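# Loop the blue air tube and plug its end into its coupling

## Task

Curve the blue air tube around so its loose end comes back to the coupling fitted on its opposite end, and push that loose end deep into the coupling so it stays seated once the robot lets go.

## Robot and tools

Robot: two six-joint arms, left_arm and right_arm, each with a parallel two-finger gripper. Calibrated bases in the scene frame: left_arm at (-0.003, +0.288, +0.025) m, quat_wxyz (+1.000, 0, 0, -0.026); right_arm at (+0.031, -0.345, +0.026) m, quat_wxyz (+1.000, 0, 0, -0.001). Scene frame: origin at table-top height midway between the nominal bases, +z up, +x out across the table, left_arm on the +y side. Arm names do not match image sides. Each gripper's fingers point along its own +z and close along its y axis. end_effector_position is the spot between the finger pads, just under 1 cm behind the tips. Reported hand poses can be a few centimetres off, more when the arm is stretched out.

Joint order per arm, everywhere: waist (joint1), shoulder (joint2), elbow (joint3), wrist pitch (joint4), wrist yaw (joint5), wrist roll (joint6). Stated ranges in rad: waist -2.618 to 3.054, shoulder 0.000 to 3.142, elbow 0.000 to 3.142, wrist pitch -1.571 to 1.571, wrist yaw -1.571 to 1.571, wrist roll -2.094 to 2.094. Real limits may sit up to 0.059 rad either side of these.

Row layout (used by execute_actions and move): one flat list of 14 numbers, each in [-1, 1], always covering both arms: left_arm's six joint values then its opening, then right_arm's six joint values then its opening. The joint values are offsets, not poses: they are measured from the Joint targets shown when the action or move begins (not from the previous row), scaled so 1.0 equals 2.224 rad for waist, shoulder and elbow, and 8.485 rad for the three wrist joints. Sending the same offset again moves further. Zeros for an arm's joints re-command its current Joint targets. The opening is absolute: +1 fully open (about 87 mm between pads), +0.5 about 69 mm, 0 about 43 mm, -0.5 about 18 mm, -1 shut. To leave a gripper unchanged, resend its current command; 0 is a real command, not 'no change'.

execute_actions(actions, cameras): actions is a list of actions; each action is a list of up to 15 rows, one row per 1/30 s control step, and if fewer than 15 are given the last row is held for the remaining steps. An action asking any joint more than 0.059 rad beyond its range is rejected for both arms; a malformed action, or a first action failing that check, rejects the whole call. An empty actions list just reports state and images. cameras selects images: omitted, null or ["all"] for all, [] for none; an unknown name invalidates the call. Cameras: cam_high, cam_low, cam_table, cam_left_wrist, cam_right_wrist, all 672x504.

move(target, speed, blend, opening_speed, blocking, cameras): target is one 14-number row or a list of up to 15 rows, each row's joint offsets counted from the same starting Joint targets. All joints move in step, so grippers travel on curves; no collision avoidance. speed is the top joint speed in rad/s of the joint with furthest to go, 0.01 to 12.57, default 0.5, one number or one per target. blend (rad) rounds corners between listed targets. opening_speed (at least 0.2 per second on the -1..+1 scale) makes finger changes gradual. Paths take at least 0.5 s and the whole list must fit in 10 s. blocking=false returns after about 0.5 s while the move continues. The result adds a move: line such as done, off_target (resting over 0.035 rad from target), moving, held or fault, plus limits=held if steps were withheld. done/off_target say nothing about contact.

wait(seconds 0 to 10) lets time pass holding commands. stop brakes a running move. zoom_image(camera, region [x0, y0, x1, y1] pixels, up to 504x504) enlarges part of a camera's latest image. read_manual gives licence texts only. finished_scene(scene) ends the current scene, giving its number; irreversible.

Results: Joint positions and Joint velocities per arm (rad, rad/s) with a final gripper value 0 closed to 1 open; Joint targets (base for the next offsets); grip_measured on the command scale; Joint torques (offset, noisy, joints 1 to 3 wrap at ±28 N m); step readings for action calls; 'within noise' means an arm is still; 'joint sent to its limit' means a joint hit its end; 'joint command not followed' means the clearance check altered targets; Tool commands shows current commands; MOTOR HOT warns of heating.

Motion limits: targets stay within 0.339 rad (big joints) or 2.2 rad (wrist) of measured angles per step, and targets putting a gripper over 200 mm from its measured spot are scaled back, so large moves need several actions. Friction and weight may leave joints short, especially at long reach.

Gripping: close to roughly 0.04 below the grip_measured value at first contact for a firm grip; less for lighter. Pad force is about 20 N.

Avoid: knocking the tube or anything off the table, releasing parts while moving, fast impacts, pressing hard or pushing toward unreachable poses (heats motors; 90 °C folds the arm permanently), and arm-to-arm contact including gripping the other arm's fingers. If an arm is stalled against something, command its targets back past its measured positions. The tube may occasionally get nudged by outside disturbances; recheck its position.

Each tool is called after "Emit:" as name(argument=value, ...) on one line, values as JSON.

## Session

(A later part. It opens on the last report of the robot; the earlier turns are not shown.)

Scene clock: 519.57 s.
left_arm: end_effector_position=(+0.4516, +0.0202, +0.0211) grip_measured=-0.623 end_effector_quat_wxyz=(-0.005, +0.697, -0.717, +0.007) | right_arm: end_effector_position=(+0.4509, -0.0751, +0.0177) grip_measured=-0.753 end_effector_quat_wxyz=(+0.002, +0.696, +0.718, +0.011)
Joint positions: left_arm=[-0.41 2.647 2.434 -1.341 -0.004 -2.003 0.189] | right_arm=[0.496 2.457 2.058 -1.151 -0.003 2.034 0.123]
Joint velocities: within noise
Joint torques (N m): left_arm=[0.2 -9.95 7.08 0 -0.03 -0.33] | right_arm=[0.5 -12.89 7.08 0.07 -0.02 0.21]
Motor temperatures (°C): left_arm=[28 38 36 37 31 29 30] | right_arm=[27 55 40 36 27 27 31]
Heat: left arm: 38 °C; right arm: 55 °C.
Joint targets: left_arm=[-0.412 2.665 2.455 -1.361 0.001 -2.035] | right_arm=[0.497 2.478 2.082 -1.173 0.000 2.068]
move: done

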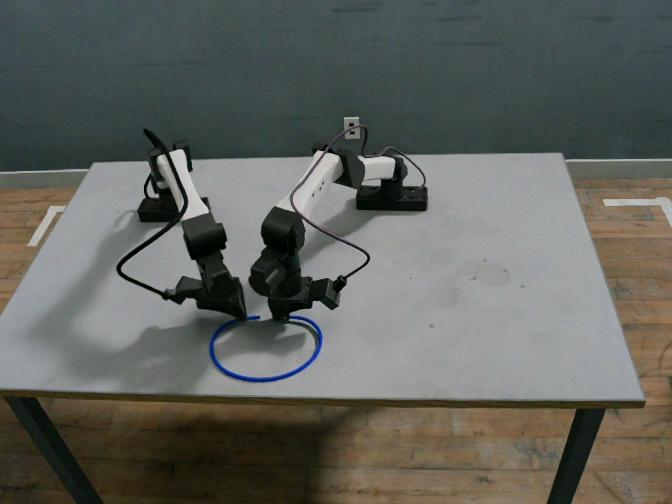

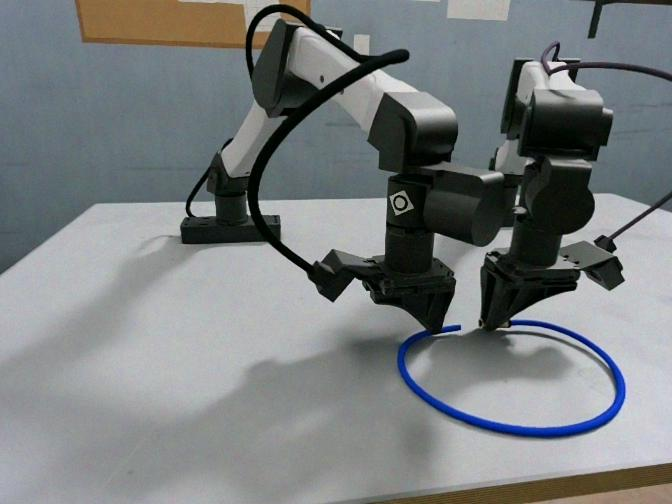

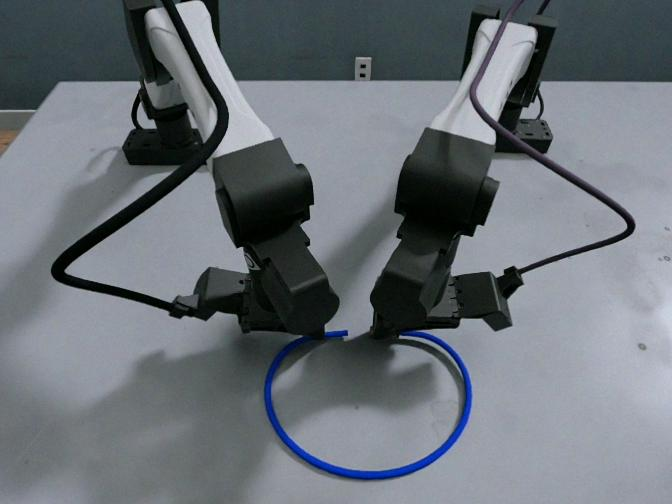

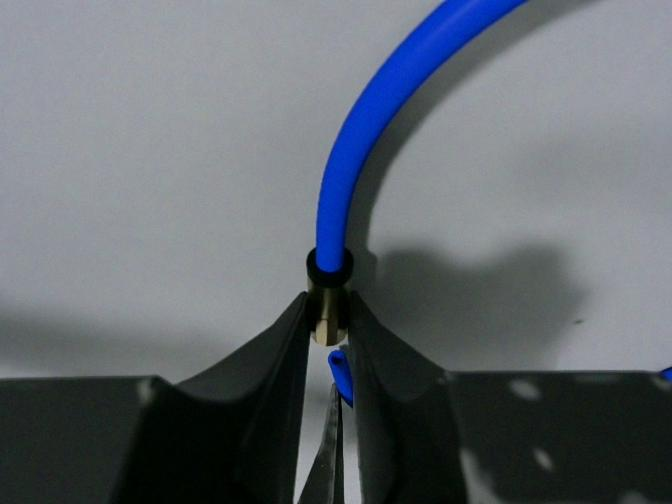

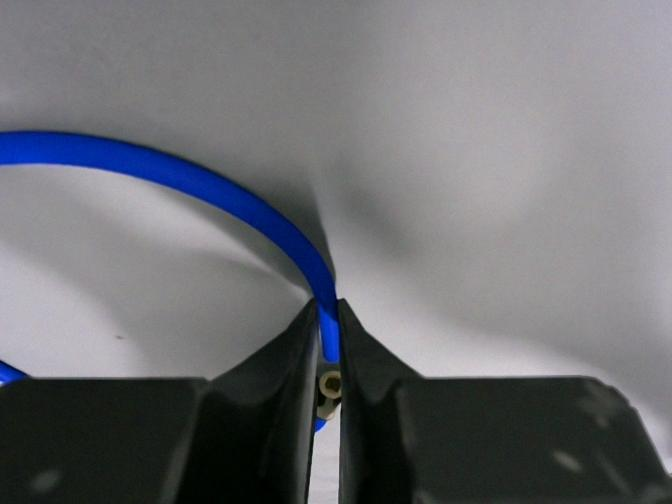

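Emit:
move(target=[0,0.0036,0,0.0009,0,-0.007,-0.9,0.0124,0.0167,0.0308,-0.0037,0,0.0059,-1], speed=0.15)

Emit:
zoom_image(camera="cam_low", region=[420, 290, 530, 350])

Emit:
zoom_image(camera="cam_left_wrist", region=[280, 220, 390, 430])

Emit:
zoom_image(camera="cam_right_wrist", region=[280, 260, 380, 450])

Emit:
zoom_image(camera="cam_table", region=[310, 310, 410, 360])

Scene clock: 582.00 s.
left_arm: end_effector_position=(+0.4531, +0.0206, +0.0170) grip_measured=-0.623 end_effector_quat_wxyz=(-0.003, +0.718, -0.696, +0.004) | right_arm: end_effector_position=(+0.4507, -0.0595, +0.0179) grip_measured=-0.753 end_effector_quat_wxyz=(+0.001, +0.699, +0.715, +0.011)
Joint positions: left_arm=[-0.41 2.655 2.434 -1.341 -0.004 -2.063 0.189] | right_arm=[0.525 2.494 2.127 -1.182 -0.004 2.071 0.123]
Joint velocities: within noise
Joint torques (N m): left_arm=[-0.01 -10.07 6.87 0.08 -0.1 -0.31] | right_arm=[0.38 -13.15 7.12 0.06 0 0.17]
Motor temperatures (°C): left_arm=[28 48 37 35 31 29 30] | right_arm=[27 62 42 34 27 27 31]
Heat: left arm: 48 °C; right arm: 62 °C.
Joint targets: left_arm=[-0.412 2.673 2.455 -1.353 0.001 -2.095] | right_arm=[0.525 2.515 2.150 -1.205 0.000 2.104]
joint sent to its limit (right arm) — the wrist roll, upper limit.
move: off_target (right_arm); right_arm: the wrist roll is farthest, 0.047 rad from its target

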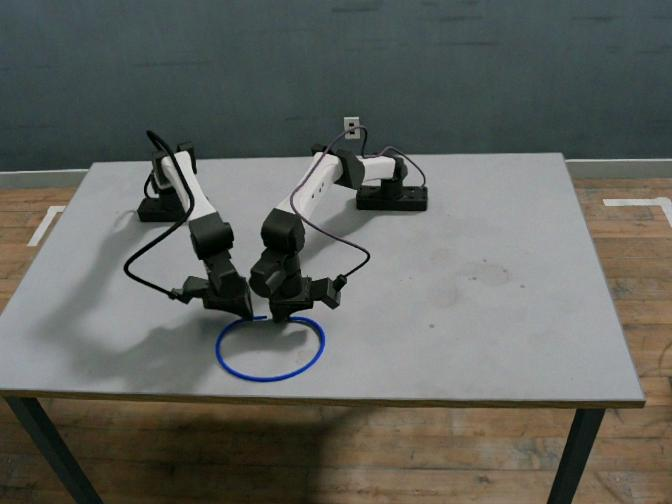

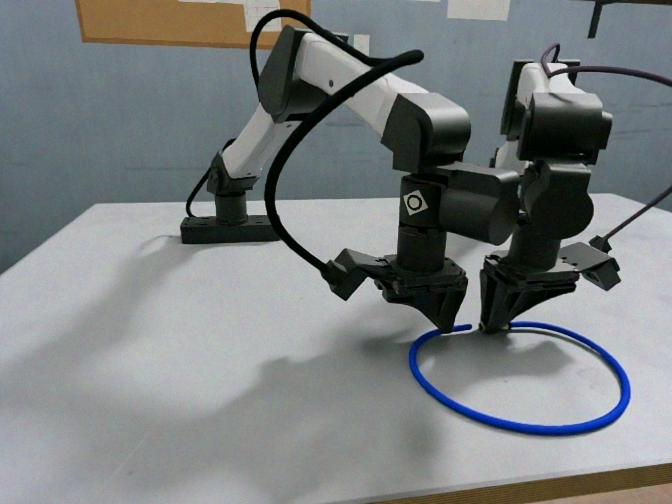

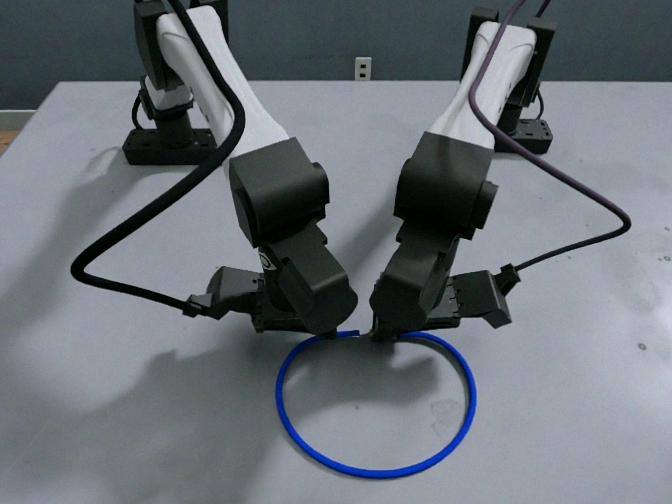

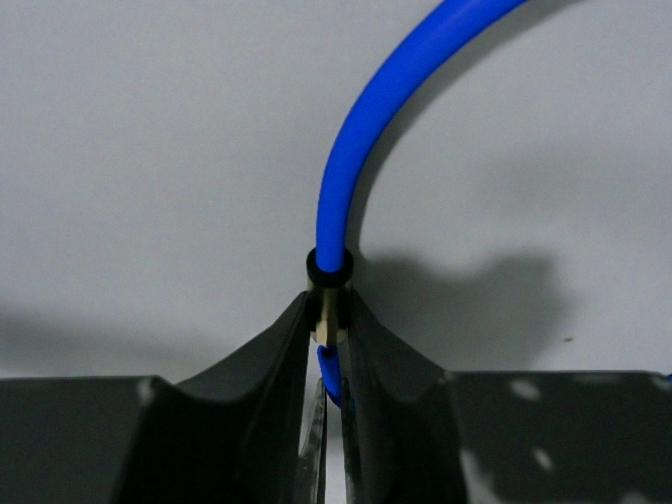

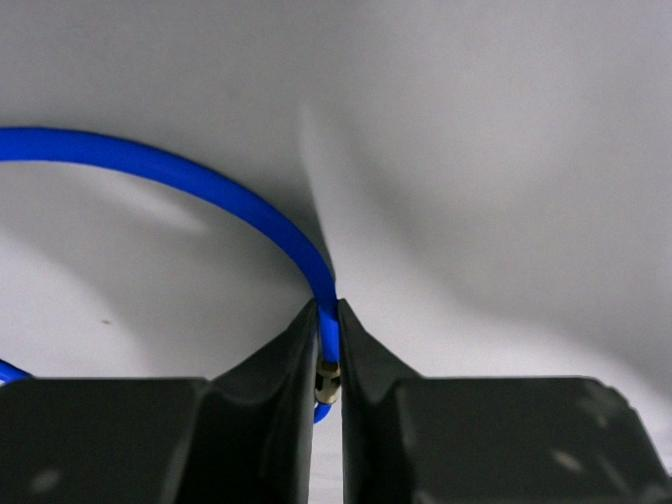

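Scaled by 4.582.

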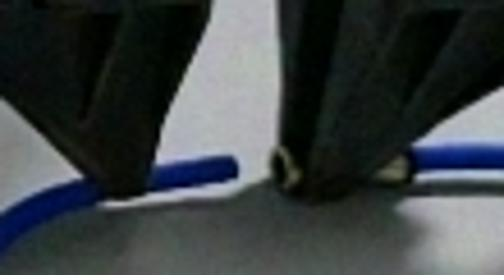

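Scaled by 2.400.

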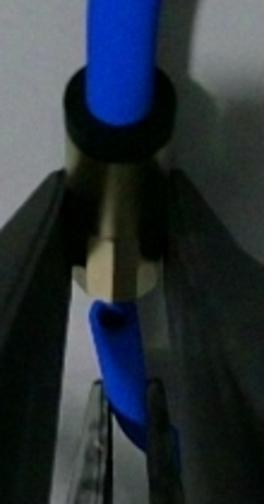

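Scaled by 2.653.

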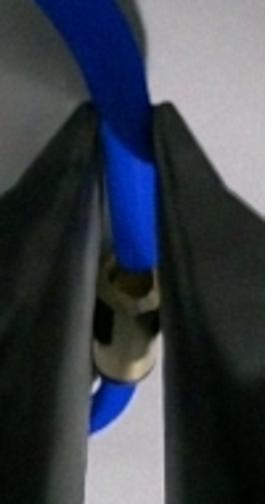

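Scaled by 5.040.

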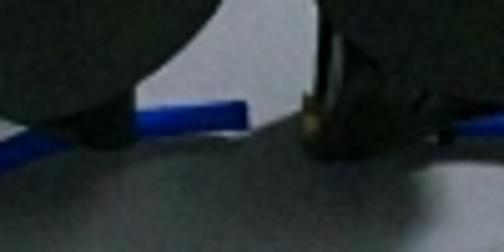

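Emit:
move(target=[0,0,0,0,0,0,-0.9,0.0085,0.0211,0.0366,-0.0041,0,0,-1], speed=0.1)

Emit:
zoom_image(camera="cam_low", region=[420, 290, 530, 350])

Emit:
zoom_image(camera="cam_left_wrist", region=[280, 220, 390, 430])

Emit:
zoom_image(camera="cam_right_wrist", region=[280, 260, 380, 450])

Emit:
zoom_image(camera="cam_table", region=[310, 310, 410, 360])

Scene clock: 602.37 s.
left_arm: end_effector_position=(+0.4532, +0.0206, +0.0170) grip_measured=-0.623 end_effector_quat_wxyz=(-0.003, +0.718, -0.696, +0.004) | right_arm: end_effector_position=(+0.4516, -0.0552, +0.0175) grip_measured=-0.753 end_effector_quat_wxyz=(+0.000, +0.693, +0.721, +0.012)
Joint positions: left_arm=[-0.41 2.655 2.434 -1.341 -0.004 -2.063 0.189] | right_arm=[0.53 2.511 2.156 -1.193 -0.006 2.06 0.123]
Joint velocities: within noise
Joint torques (N m): left_arm=[0.01 -10.1 6.9 0.09 0.04 -0.33] | right_arm=[0.34 -15.32 5.2 0.29 -0.02 -0.06]
Motor temperatures (°C): left_arm=[28 52 37 34 31 29 30] | right_arm=[27 71 43 33 27 27 31]
Heat: left arm: 52 °C; right arm: 71 °C.
Joint targets: left_arm=[-0.412 2.673 2.455 -1.353 0.001 -2.094] | right_arm=[0.529 2.511 2.156 -1.193 -0.004 2.071]
move: held (right_arm; a check stopped the path); limits=held; right_arm: the elbow is farthest, 0.075 rad from its target
joint command not followed: on one or more control steps a check withheld the commanded joint targets of the right arm, and it was not sent them on those steps.
cause: the commanded joint targets, or the way to them, would bring a part of the robot too close to another arm (this arm's wrist (the part past the wrist pitch) and the left arm's wrist (the part past the wrist pitch), at the place that arm is still heading or pushing toward).

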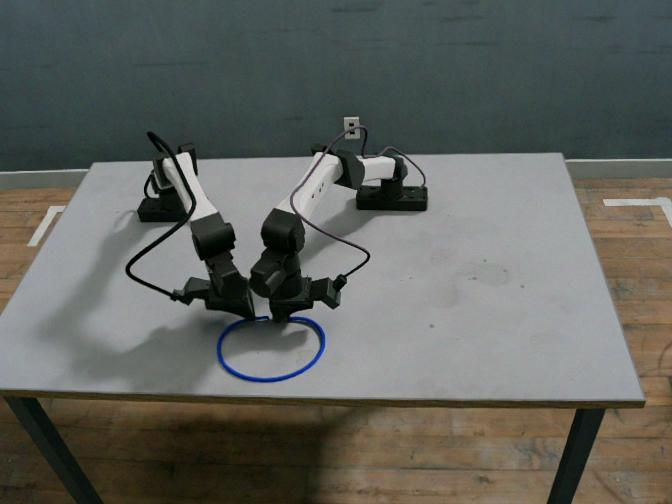

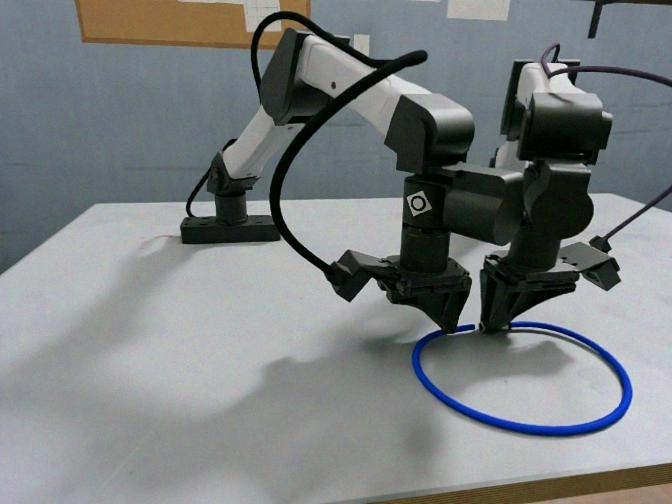

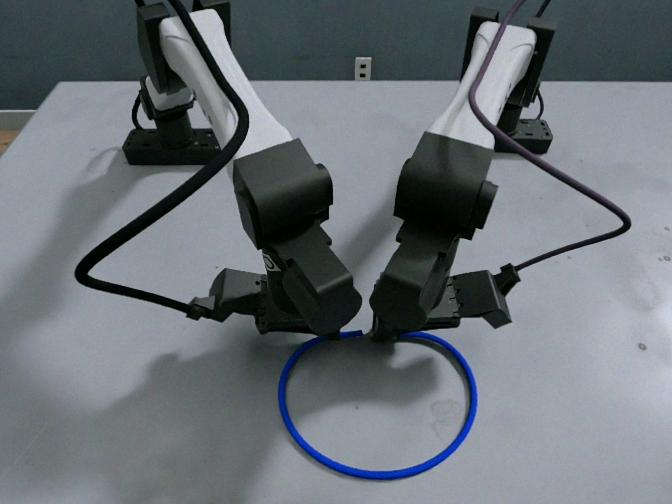

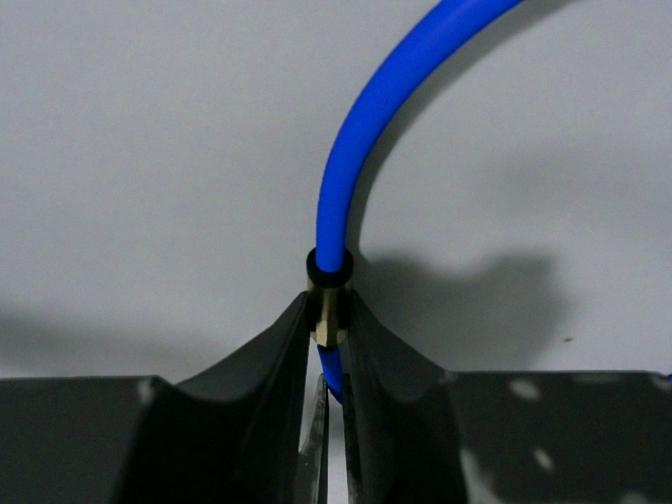

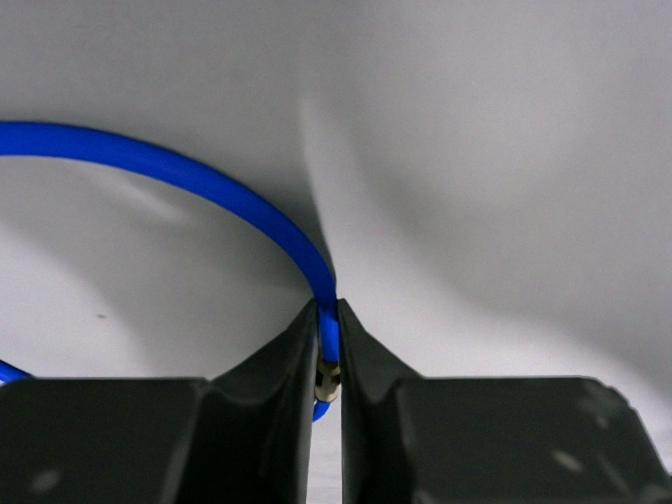

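Scaled by 4.582.

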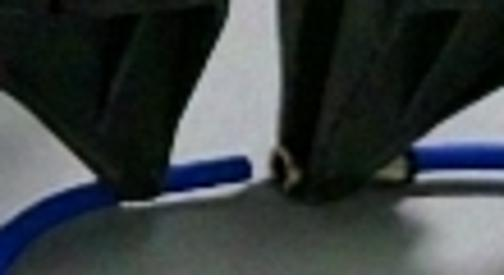

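Scaled by 2.400.

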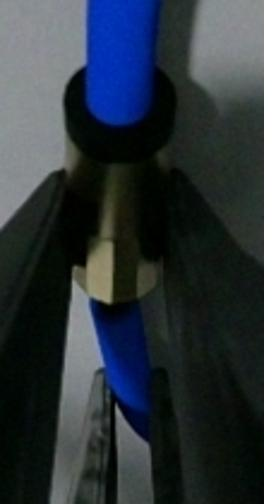

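Scaled by 2.653.

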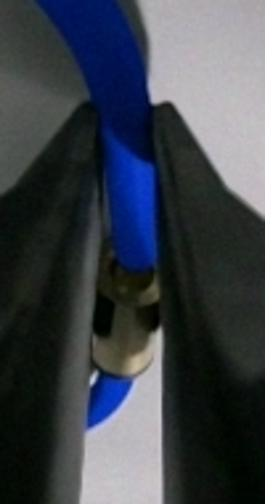

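Scaled by 5.040.

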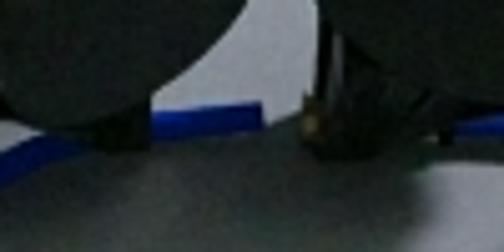

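Emit:
move(target=[[0.0134,-0.0255,-0.0417,0.0043,0,0.0722,-0.9,-0.0276,-0.03,-0.0618,0.0057,0.0005,-0.0655,-1],[0.0503,-0.0867,-0.1558,0.0182,0,0.1435,-0.9,-0.0668,-0.0767,-0.1454,0.0153,0.0005,-0.1375,-1],[0.1071,-0.1542,-0.2767,0.0321,0,0.2202,-0.9,-0.0935,-0.1206,-0.2208,0.0236,0.0005,-0.2062,-1],[0.1598,-0.1982,-0.3521,0.0404,0,0.2957,-0.9,-0.1138,-0.1567,-0.2812,0.0299,0.0005,-0.2733,-1],[0.2041,-0.2277,-0.4007,0.0454,0,0.369,-0.9,-0.1178,-0.1834,-0.324,0.0342,0.0005,-0.336,-1],[0.2329,-0.3813,-0.6416,0.0687,0,0.4227,-0.9,-0.0886,-0.2073,-0.3772,0.042,0.0005,-0.4081,-1]], speed=0.6, blend=[0.05,0.05,0.05,0.05,0.05,0])

Scene clock: 642.77 s.
left_arm: end_effector_position=(+0.3015, +0.3431, +0.0162) grip_measured=-0.624 end_effector_quat_wxyz=(+0.010, +0.656, +0.754, +0.010) | right_arm: end_effector_position=(+0.3789, -0.2777, +0.0118) grip_measured=-0.752 end_effector_quat_wxyz=(+0.020, +0.748, -0.663, +0.008)
Joint positions: left_arm=[0.096 1.824 1.051 -0.769 0 1.476 0.188] | right_arm=[0.324 2.049 1.337 -0.885 0.034 -1.368 0.124]
Joint velocities: within noise
Joint torques (N m): left_arm=[0.73 -5.96 2.52 0.32 0.05 0.2] | right_arm=[1.03 -10.78 3.19 0.73 -0.56 -0.38]
Motor temperatures (°C): left_arm=[28 56 37 33 31 29 30] | right_arm=[27 84 41 32 27 27 31]
Heat: left arm: 56 °C; right arm: 84 °C. Fold the right arm in close to its base, or ease its load, before you think long.
Joint targets: left_arm=[0.105 1.825 1.028 -0.770 0.001 1.492] | right_arm=[0.332 2.050 1.317 -0.836 0.000 -1.391]
MOTOR HOT: the shoulder of the right arm reports 84 °C; the controller's stop level is 90 °C. To cool a motor, set the load down, stop pushing, or move to a pose that needs little force.
move: off_target (right_arm); right_arm: the wrist pitch is farthest, 0.049 rad from its target

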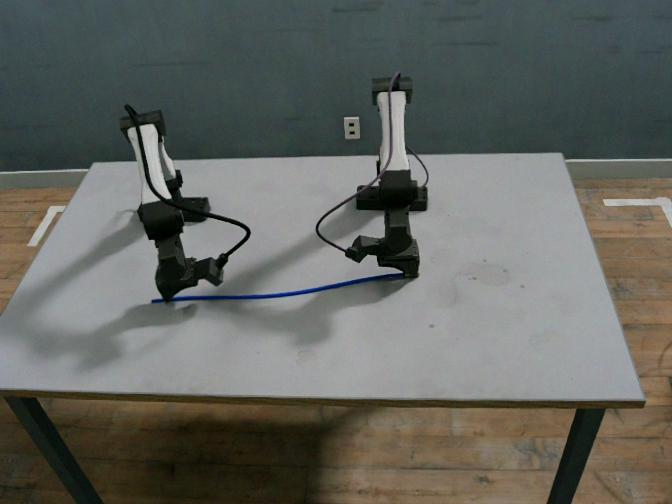

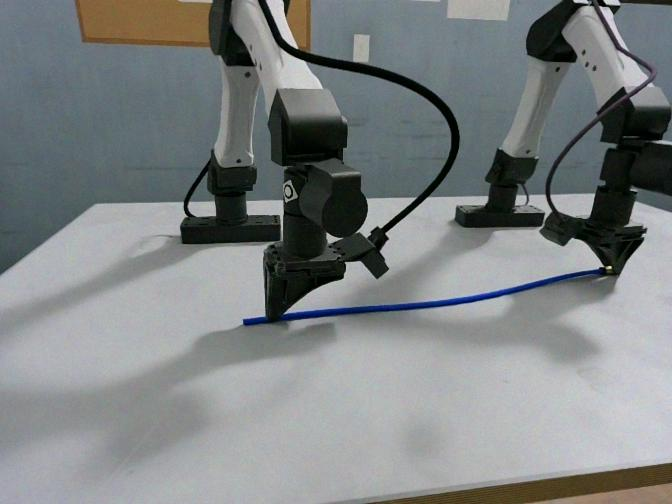

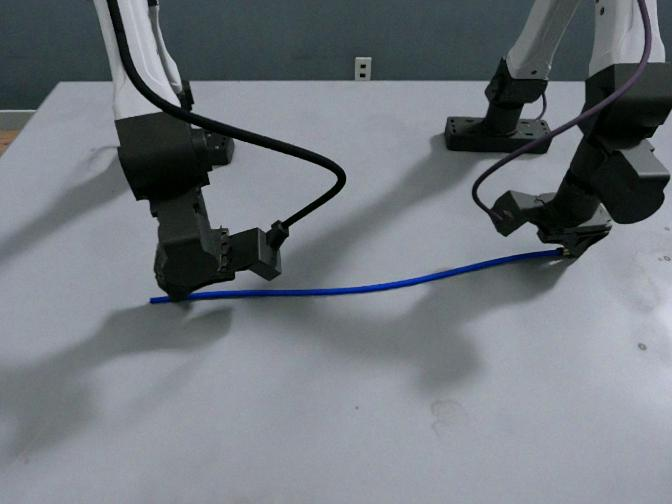

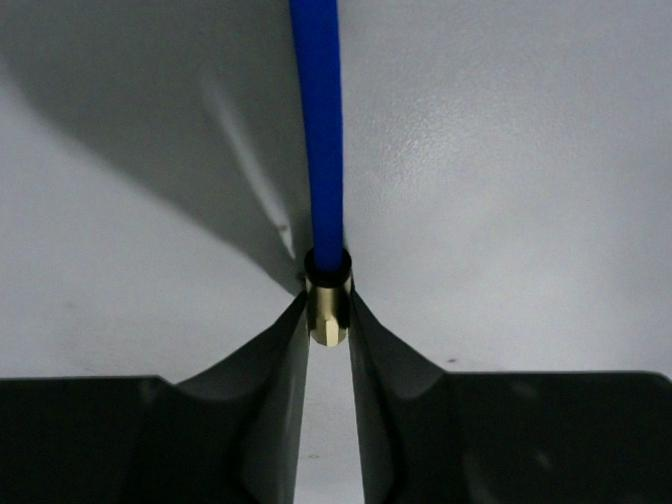

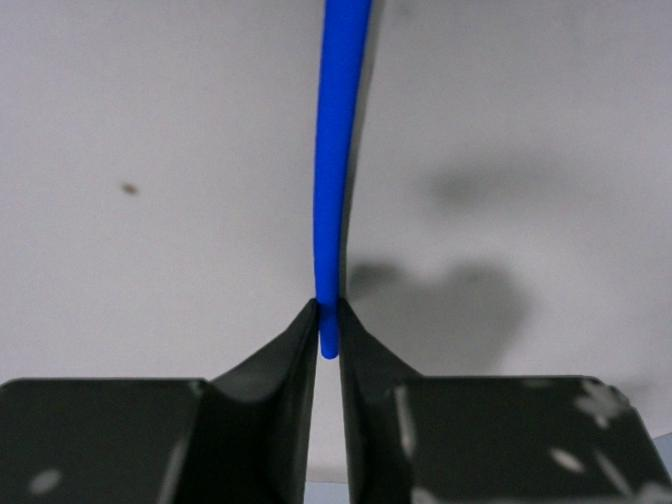

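Emit:
move(target=[[0,0,0,0,0,0,-0.9,0,0,0,0,0,0,-0.1],[0,0,0,0,0,0,-0.9,0,-0.07,0,0,0,0,-0.1],[0,0,0,0,0,0,-0.9,0,-0.517,-0.1875,-0.0429,0,0,-0.1]], speed=[0.3,0.3,0.8], opening_speed=1.0, blend=[0,0.05,0], cameras=["cam_table","cam_left_wrist"])

Scene clock: 675.77 s.
left_arm: end_effector_position=(+0.3016, +0.3431, +0.0162) grip_measured=-0.624 end_effector_quat_wxyz=(+0.010, +0.657, +0.754, +0.010) | right_arm: end_effector_position=(+0.2237, -0.3254, +0.1763) grip_measured=-0.100 end_effector_quat_wxyz=(-0.167, +0.738, -0.646, +0.105)
Joint positions: left_arm=[0.096 1.824 1.051 -0.769 0 1.478 0.188] | right_arm=[0.327 0.899 0.91 -1.186 0.013 -1.38 0.45]
Joint velocities: within noise
Joint torques (N m): left_arm=[0.91 -5.94 2.63 0.26 0.09 0.19] | right_arm=[0.84 -0.28 4.81 0.8 -0.32 -0.24]
Motor temperatures (°C): left_arm=[28 49 35 32 31 29 30] | right_arm=[27 71 39 32 27 27 31]
Heat: left arm: 49 °C; right arm: 71 °C.
Joint targets: left_arm=[0.105 1.825 1.028 -0.770 0.001 1.492] | right_arm=[0.332 0.900 0.900 -1.201 0.000 -1.391]
MOTOR HOT: cleared for the motors of the right arm.
move: done
Images, in order (width x height): cam_table 672x504, cam_left_wrist 672x504.

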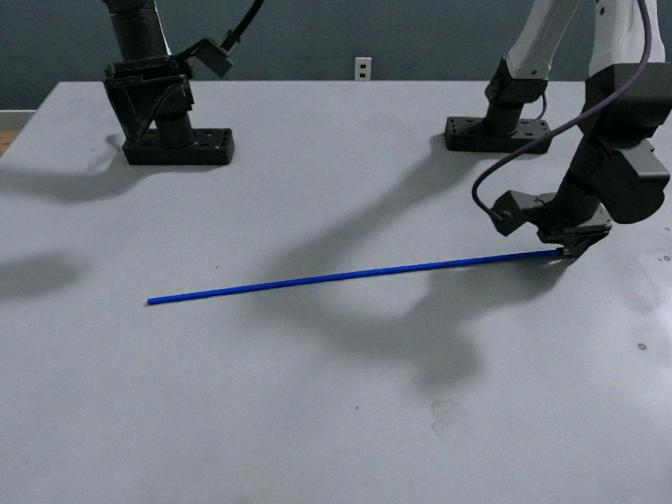

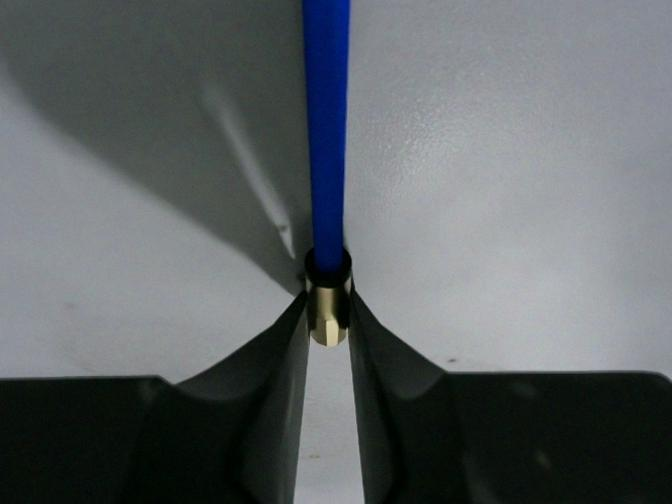

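Emit:
move(target=[0,0,0,0,0,0,-0.9,0.0463,0.4986,0.2471,0.0223,0,0.0152,-0.1], speed=0.8, cameras=["cam_table","cam_right_wrist"])

Scene clock: 717.83 s.
left_arm: end_effector_position=(+0.3016, +0.3431, +0.0162) grip_measured=-0.624 end_effector_quat_wxyz=(+0.010, +0.657, +0.754, +0.010) | right_arm: end_effector_position=(+0.3651, -0.2379, +0.0472) grip_measured=-0.100 end_effector_quat_wxyz=(+0.018, +0.751, -0.660, -0.001)
Joint positions: left_arm=[0.096 1.824 1.051 -0.769 0 1.478 0.188] | right_arm=[0.431 2.004 1.426 -1.026 0.013 -1.27 0.45]
Joint velocities: within noise
Joint torques (N m): left_arm=[0.85 -5.74 2.81 0.29 0.08 0.2] | right_arm=[0.7 -10.35 6.89 0.4 -0.32 -0.1]
Motor temperatures (°C): left_arm=[28 45 34 31 31 29 30] | right_arm=[27 56 40 32 27 27 30]
Heat: left arm: 45 °C; right arm: 56 °C.
Joint targets: left_arm=[0.105 1.825 1.028 -0.770 0.001 1.492] | right_arm=[0.435 2.009 1.449 -1.011 0.001 -1.262]
move: done
Images, in order (width x height): cam_table 672x504, cam_right_wrist 672x504.

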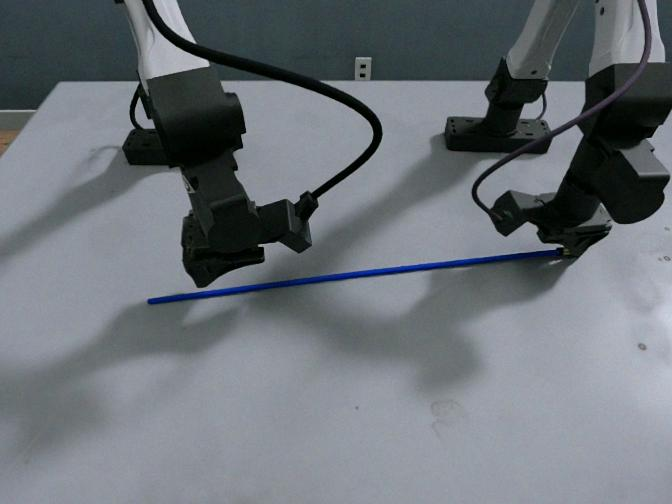

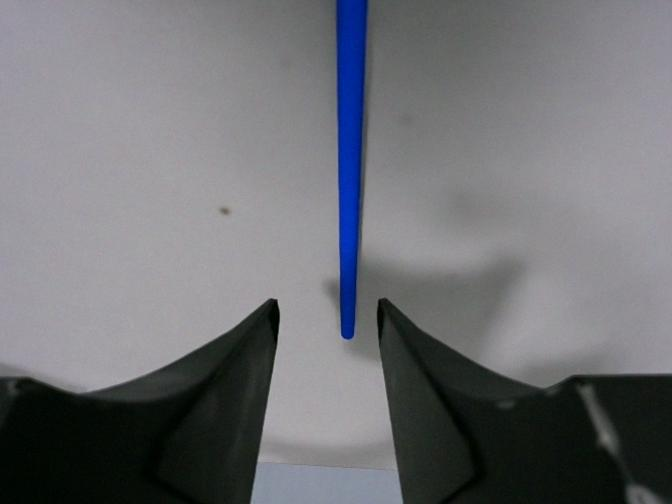

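Emit:
move(target=[[0,0,0,0,0,0,-0.9,0.0067,0.0432,-0.0184,0.0162,0,0.0018,-0.1],[0,0,0,0,0,0,-0.9,0.0067,0.0432,-0.0184,0.0162,0,0.0018,-1]], speed=0.3, opening_speed=0.8, cameras=["cam_table","cam_right_wrist"])

Scene clock: 726.90 s.
left_arm: end_effector_position=(+0.3016, +0.3431, +0.0162) grip_measured=-0.624 end_effector_quat_wxyz=(+0.010, +0.657, +0.754, +0.010) | right_arm: end_effector_position=(+0.3816, -0.2243, +0.0126) grip_measured=-0.752 end_effector_quat_wxyz=(+0.001, +0.751, -0.661, +0.007)
Joint positions: left_arm=[0.096 1.824 1.051 -0.769 0 1.478 0.188] | right_arm=[0.446 2.094 1.416 -0.89 0.013 -1.254 0.124]
Joint velocities: within noise
Joint torques (N m): left_arm=[0.79 -5.98 2.84 0.26 0.05 0.22] | right_arm=[0.79 -10.41 4.3 0.48 -0.32 -0.06]
Motor temperatures (°C): left_arm=[28 45 34 31 31 29 30] | right_arm=[27 57 41 32 27 27 30]
Heat: left arm: 45 °C; right arm: 57 °C.
Joint targets: left_arm=[0.105 1.825 1.028 -0.770 0.001 1.492] | right_arm=[0.450 2.105 1.408 -0.874 0.001 -1.247]
move: done
Images, in order (width x height): cam_table 672x504, cam_right_wrist 672x504.

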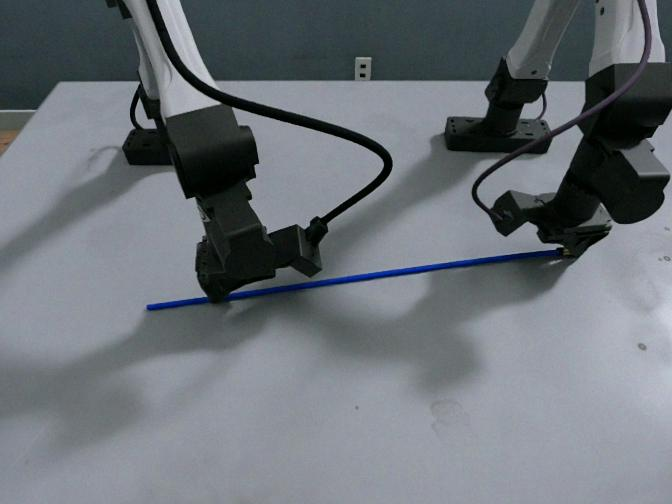

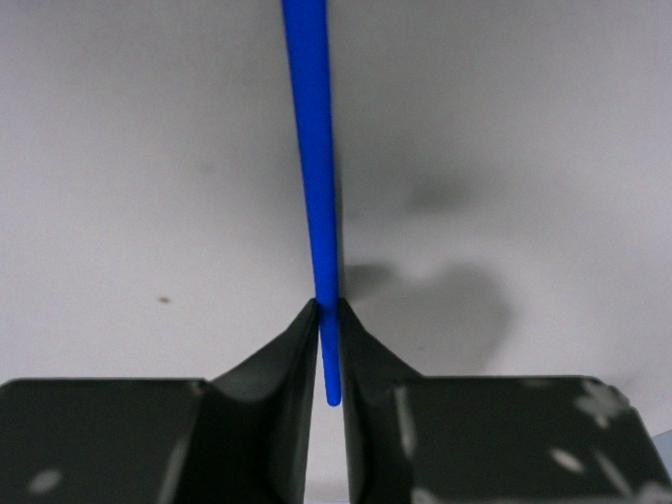

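Emit:
move(target=[[-0.0397,0.1392,0.213,-0.0198,0,-0.0566,-0.9,-0.0344,0.0039,0.0198,-0.0042,0,0.0676,-1],[-0.0897,0.1796,0.279,-0.0265,0,-0.1315,-0.9,-0.0454,0.0324,0.0659,-0.0088,0,0.1264,-1],[-0.1424,0.2365,0.3767,-0.0372,0,-0.207,-0.9,-0.0407,0.0718,0.1321,-0.0158,0,0.1893,-1],[-0.1885,0.302,0.4948,-0.051,0,-0.2807,-0.9,-0.0242,0.1114,0.2006,-0.0234,0,0.2554,-1],[-0.2081,0.3388,0.5635,-0.0594,0,-0.3476,-0.9,-0.0038,0.1401,0.2521,-0.0293,0,0.3224,-1],[-0.2159,0.3163,0.5213,-0.0542,0,-0.4151,-0.9,0.0049,0.1241,0.2231,-0.026,0,0.39,-1]], speed=0.55, blend=[0.05,0.05,0.05,0.05,0.05,0])

Emit:
zoom_image(camera="cam_low", region=[400, 280, 540, 350])

Emit:
zoom_image(camera="cam_left_wrist", region=[280, 220, 390, 430])

Emit:
zoom_image(camera="cam_right_wrist", region=[280, 280, 380, 470])

Emit:
zoom_image(camera="cam_table", region=[300, 310, 420, 370])

Scene clock: 750.90 s.
left_arm: end_effector_position=(+0.4386, +0.0457, +0.0160) grip_measured=-0.621 end_effector_quat_wxyz=(+0.006, +0.704, -0.710, -0.005) | right_arm: end_effector_position=(+0.4418, -0.0964, +0.0128) grip_measured=-0.748 end_effector_quat_wxyz=(-0.008, +0.703, +0.711, +0.005)
Joint positions: left_arm=[-0.372 2.537 2.206 -1.253 0.008 -1.986 0.189] | right_arm=[0.461 2.395 1.925 -1.097 -0.018 2.018 0.126]
Joint velocities: within noise
Joint torques (N m): left_arm=[-0.08 -11.47 3.49 0.52 -0.1 -0.39] | right_arm=[0.49 -15.68 3.58 0.3 0.15 0.31]
Motor temperatures (°C): left_arm=[28 45 34 31 31 29 30] | right_arm=[27 60 40 31 27 27 31]
Heat: left arm: 45 °C; right arm: 60 °C.
Joint targets: left_arm=[-0.375 2.528 2.187 -1.230 0.001 -2.030] | right_arm=[0.461 2.381 1.905 -1.094 0.000 2.062]
move: off_target (left_arm, right_arm); left_arm: the wrist roll is farthest, 0.044 rad from its target; right_arm: the wrist roll is farthest, 0.044 rad from its target

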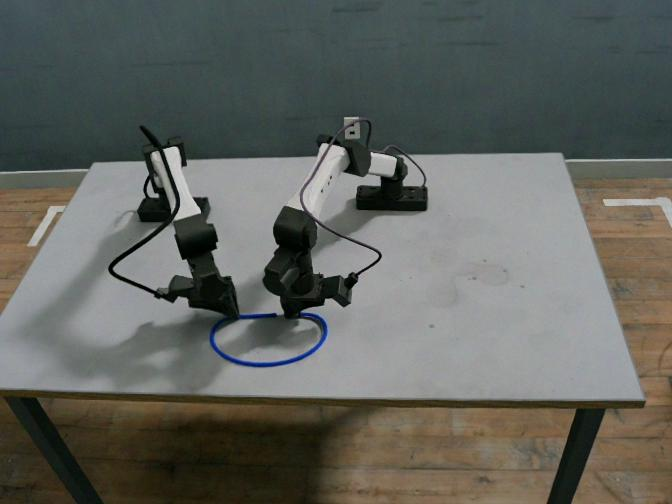

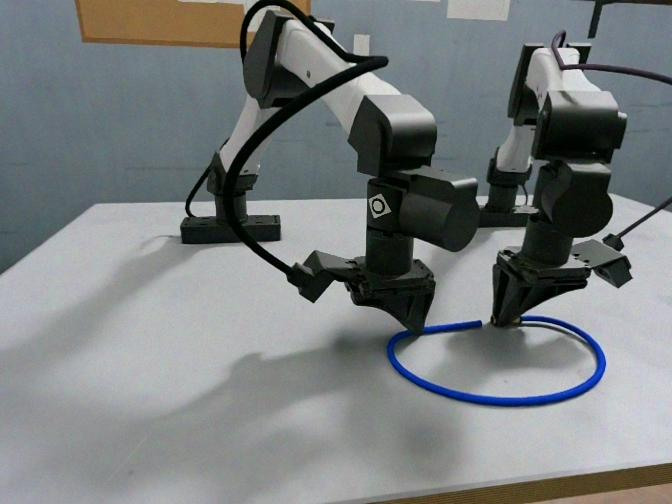

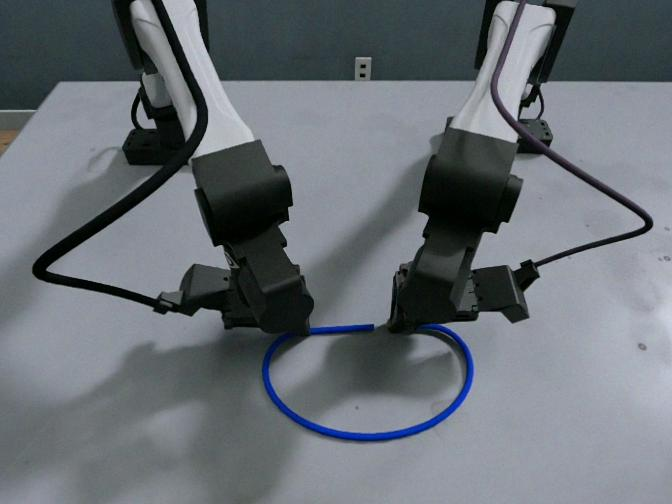

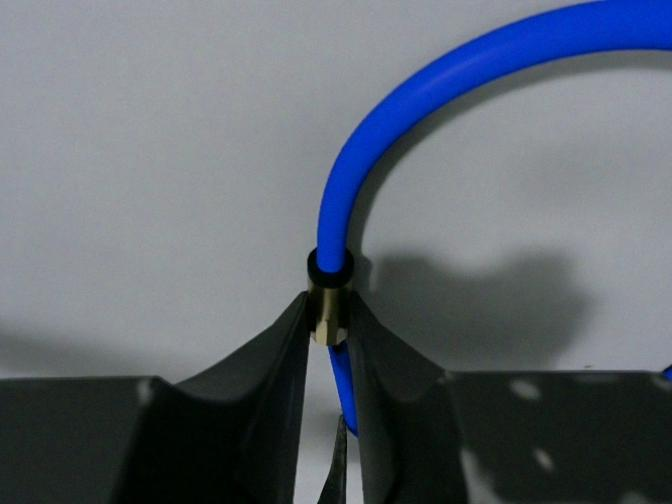

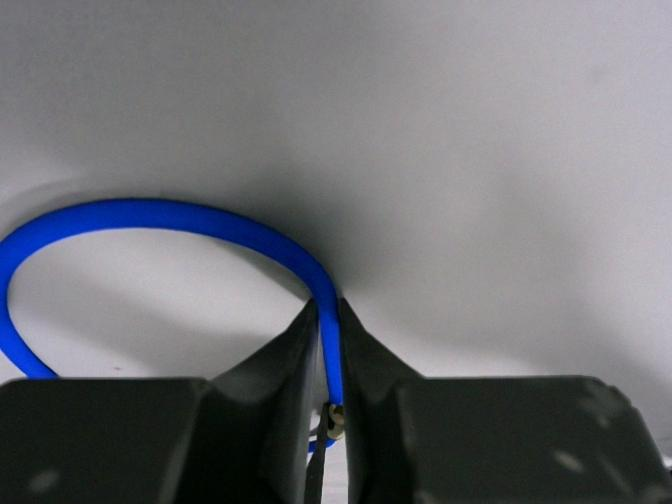

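Scaled by 3.600.

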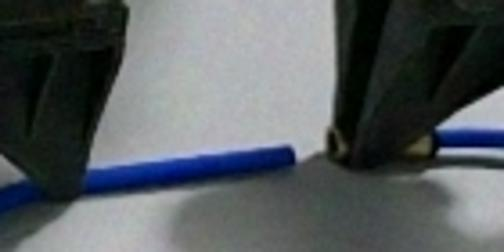

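Scaled by 2.400.

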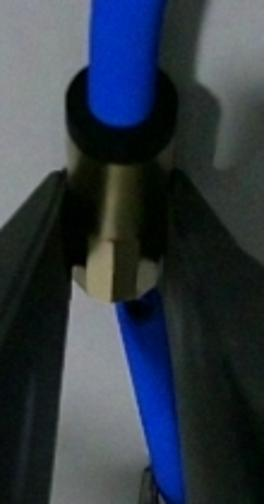

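Scaled by 2.653.

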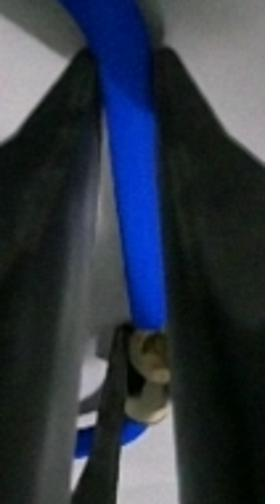

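Scaled by 4.200.

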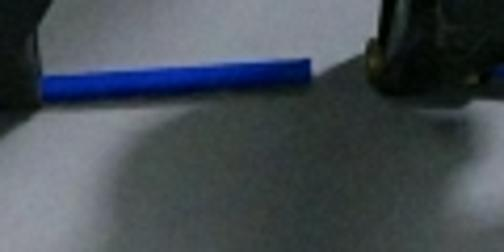

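Emit:
move(target=[0,0,0,0,0,-0.0029,-0.9,0.0144,0.0165,0.0239,-0.002,0,0.0047,-1], speed=0.1)

Emit:
zoom_image(camera="cam_low", region=[400, 280, 540, 350])

Emit:
zoom_image(camera="cam_left_wrist", region=[280, 220, 390, 430])

Emit:
zoom_image(camera="cam_right_wrist", region=[280, 280, 380, 470])

Emit:
zoom_image(camera="cam_table", region=[300, 310, 420, 370])

Scene clock: 776.70 s.
left_arm: end_effector_position=(+0.4394, +0.0450, +0.0161) grip_measured=-0.621 end_effector_quat_wxyz=(+0.008, +0.714, -0.701, -0.004) | right_arm: end_effector_position=(+0.4371, -0.0796, +0.0159) grip_measured=-0.747 end_effector_quat_wxyz=(-0.007, +0.705, +0.709, +0.010)
Joint positions: left_arm=[-0.372 2.537 2.206 -1.253 0.012 -2.013 0.189] | right_arm=[0.498 2.395 1.936 -1.097 -0.018 2.062 0.126]
Joint velocities: within noise
Joint torques (N m): left_arm=[0.03 -11.36 3.58 0.43 -0.18 -0.38] | right_arm=[0.09 -12.15 6.89 0.15 0.14 0.31]
Motor temperatures (°C): left_arm=[28 56 34 31 31 29 30] | right_arm=[27 71 39 31 27 27 31]
Heat: left arm: 56 °C; right arm: 71 °C.
Joint targets: left_arm=[-0.375 2.528 2.187 -1.230 0.001 -2.054] | right_arm=[0.493 2.418 1.958 -1.111 0.000 2.102]
move: off_target (left_arm, right_arm); left_arm: the wrist roll is farthest, 0.042 rad from its target; right_arm: the wrist roll is farthest, 0.040 rad from its target

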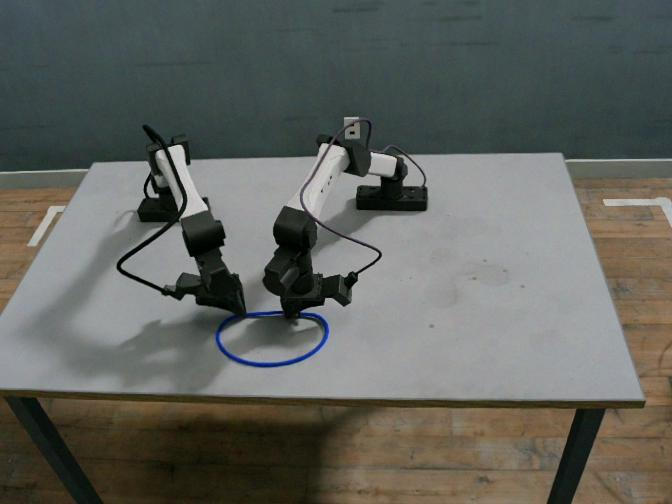

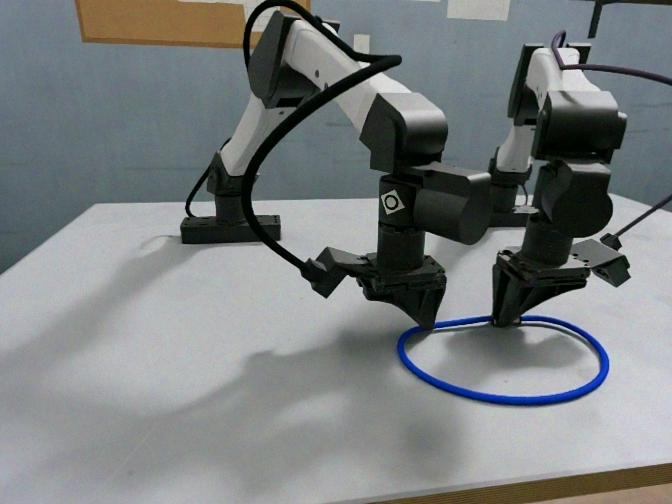

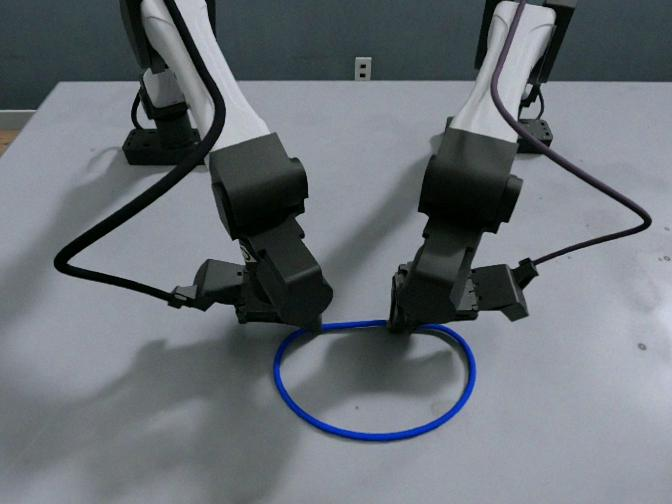

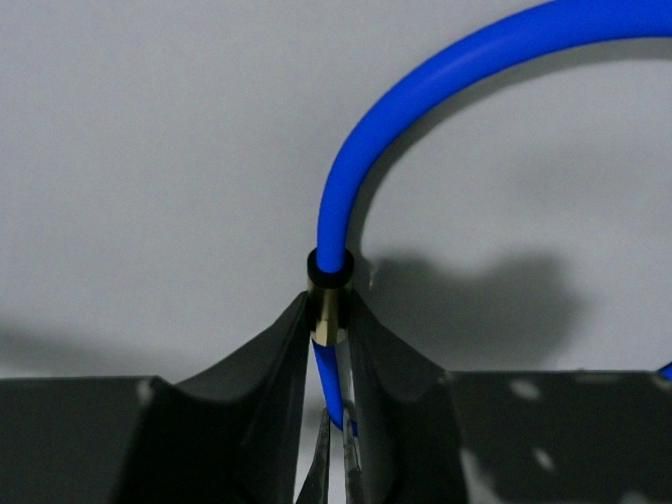

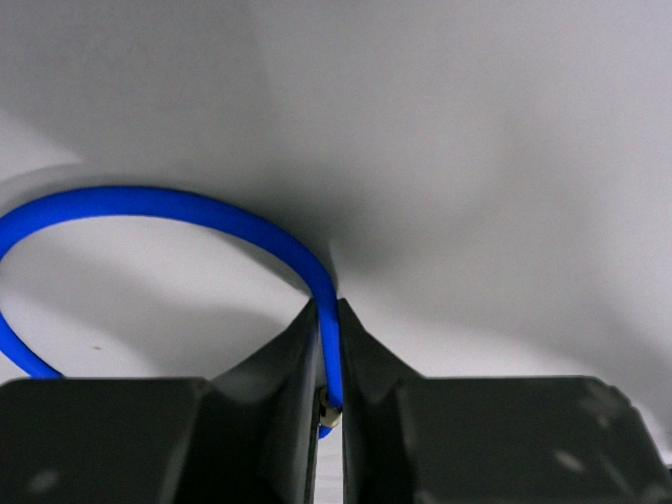

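Scaled by 3.600.

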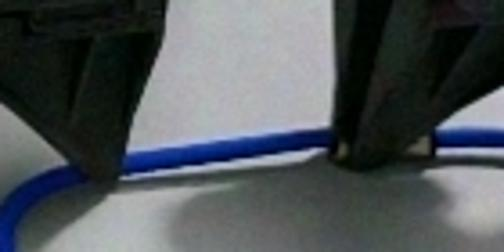

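Scaled by 2.400.

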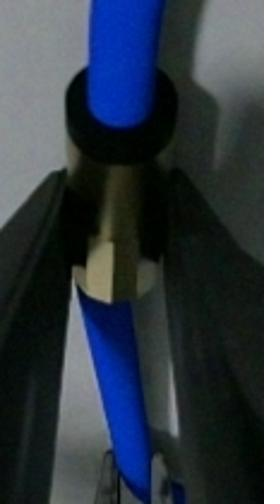

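Scaled by 2.653.

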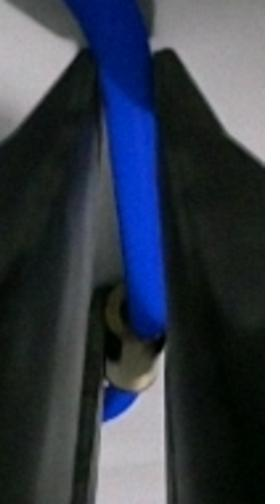

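Scaled by 4.200.

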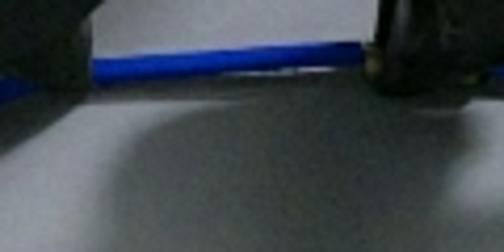

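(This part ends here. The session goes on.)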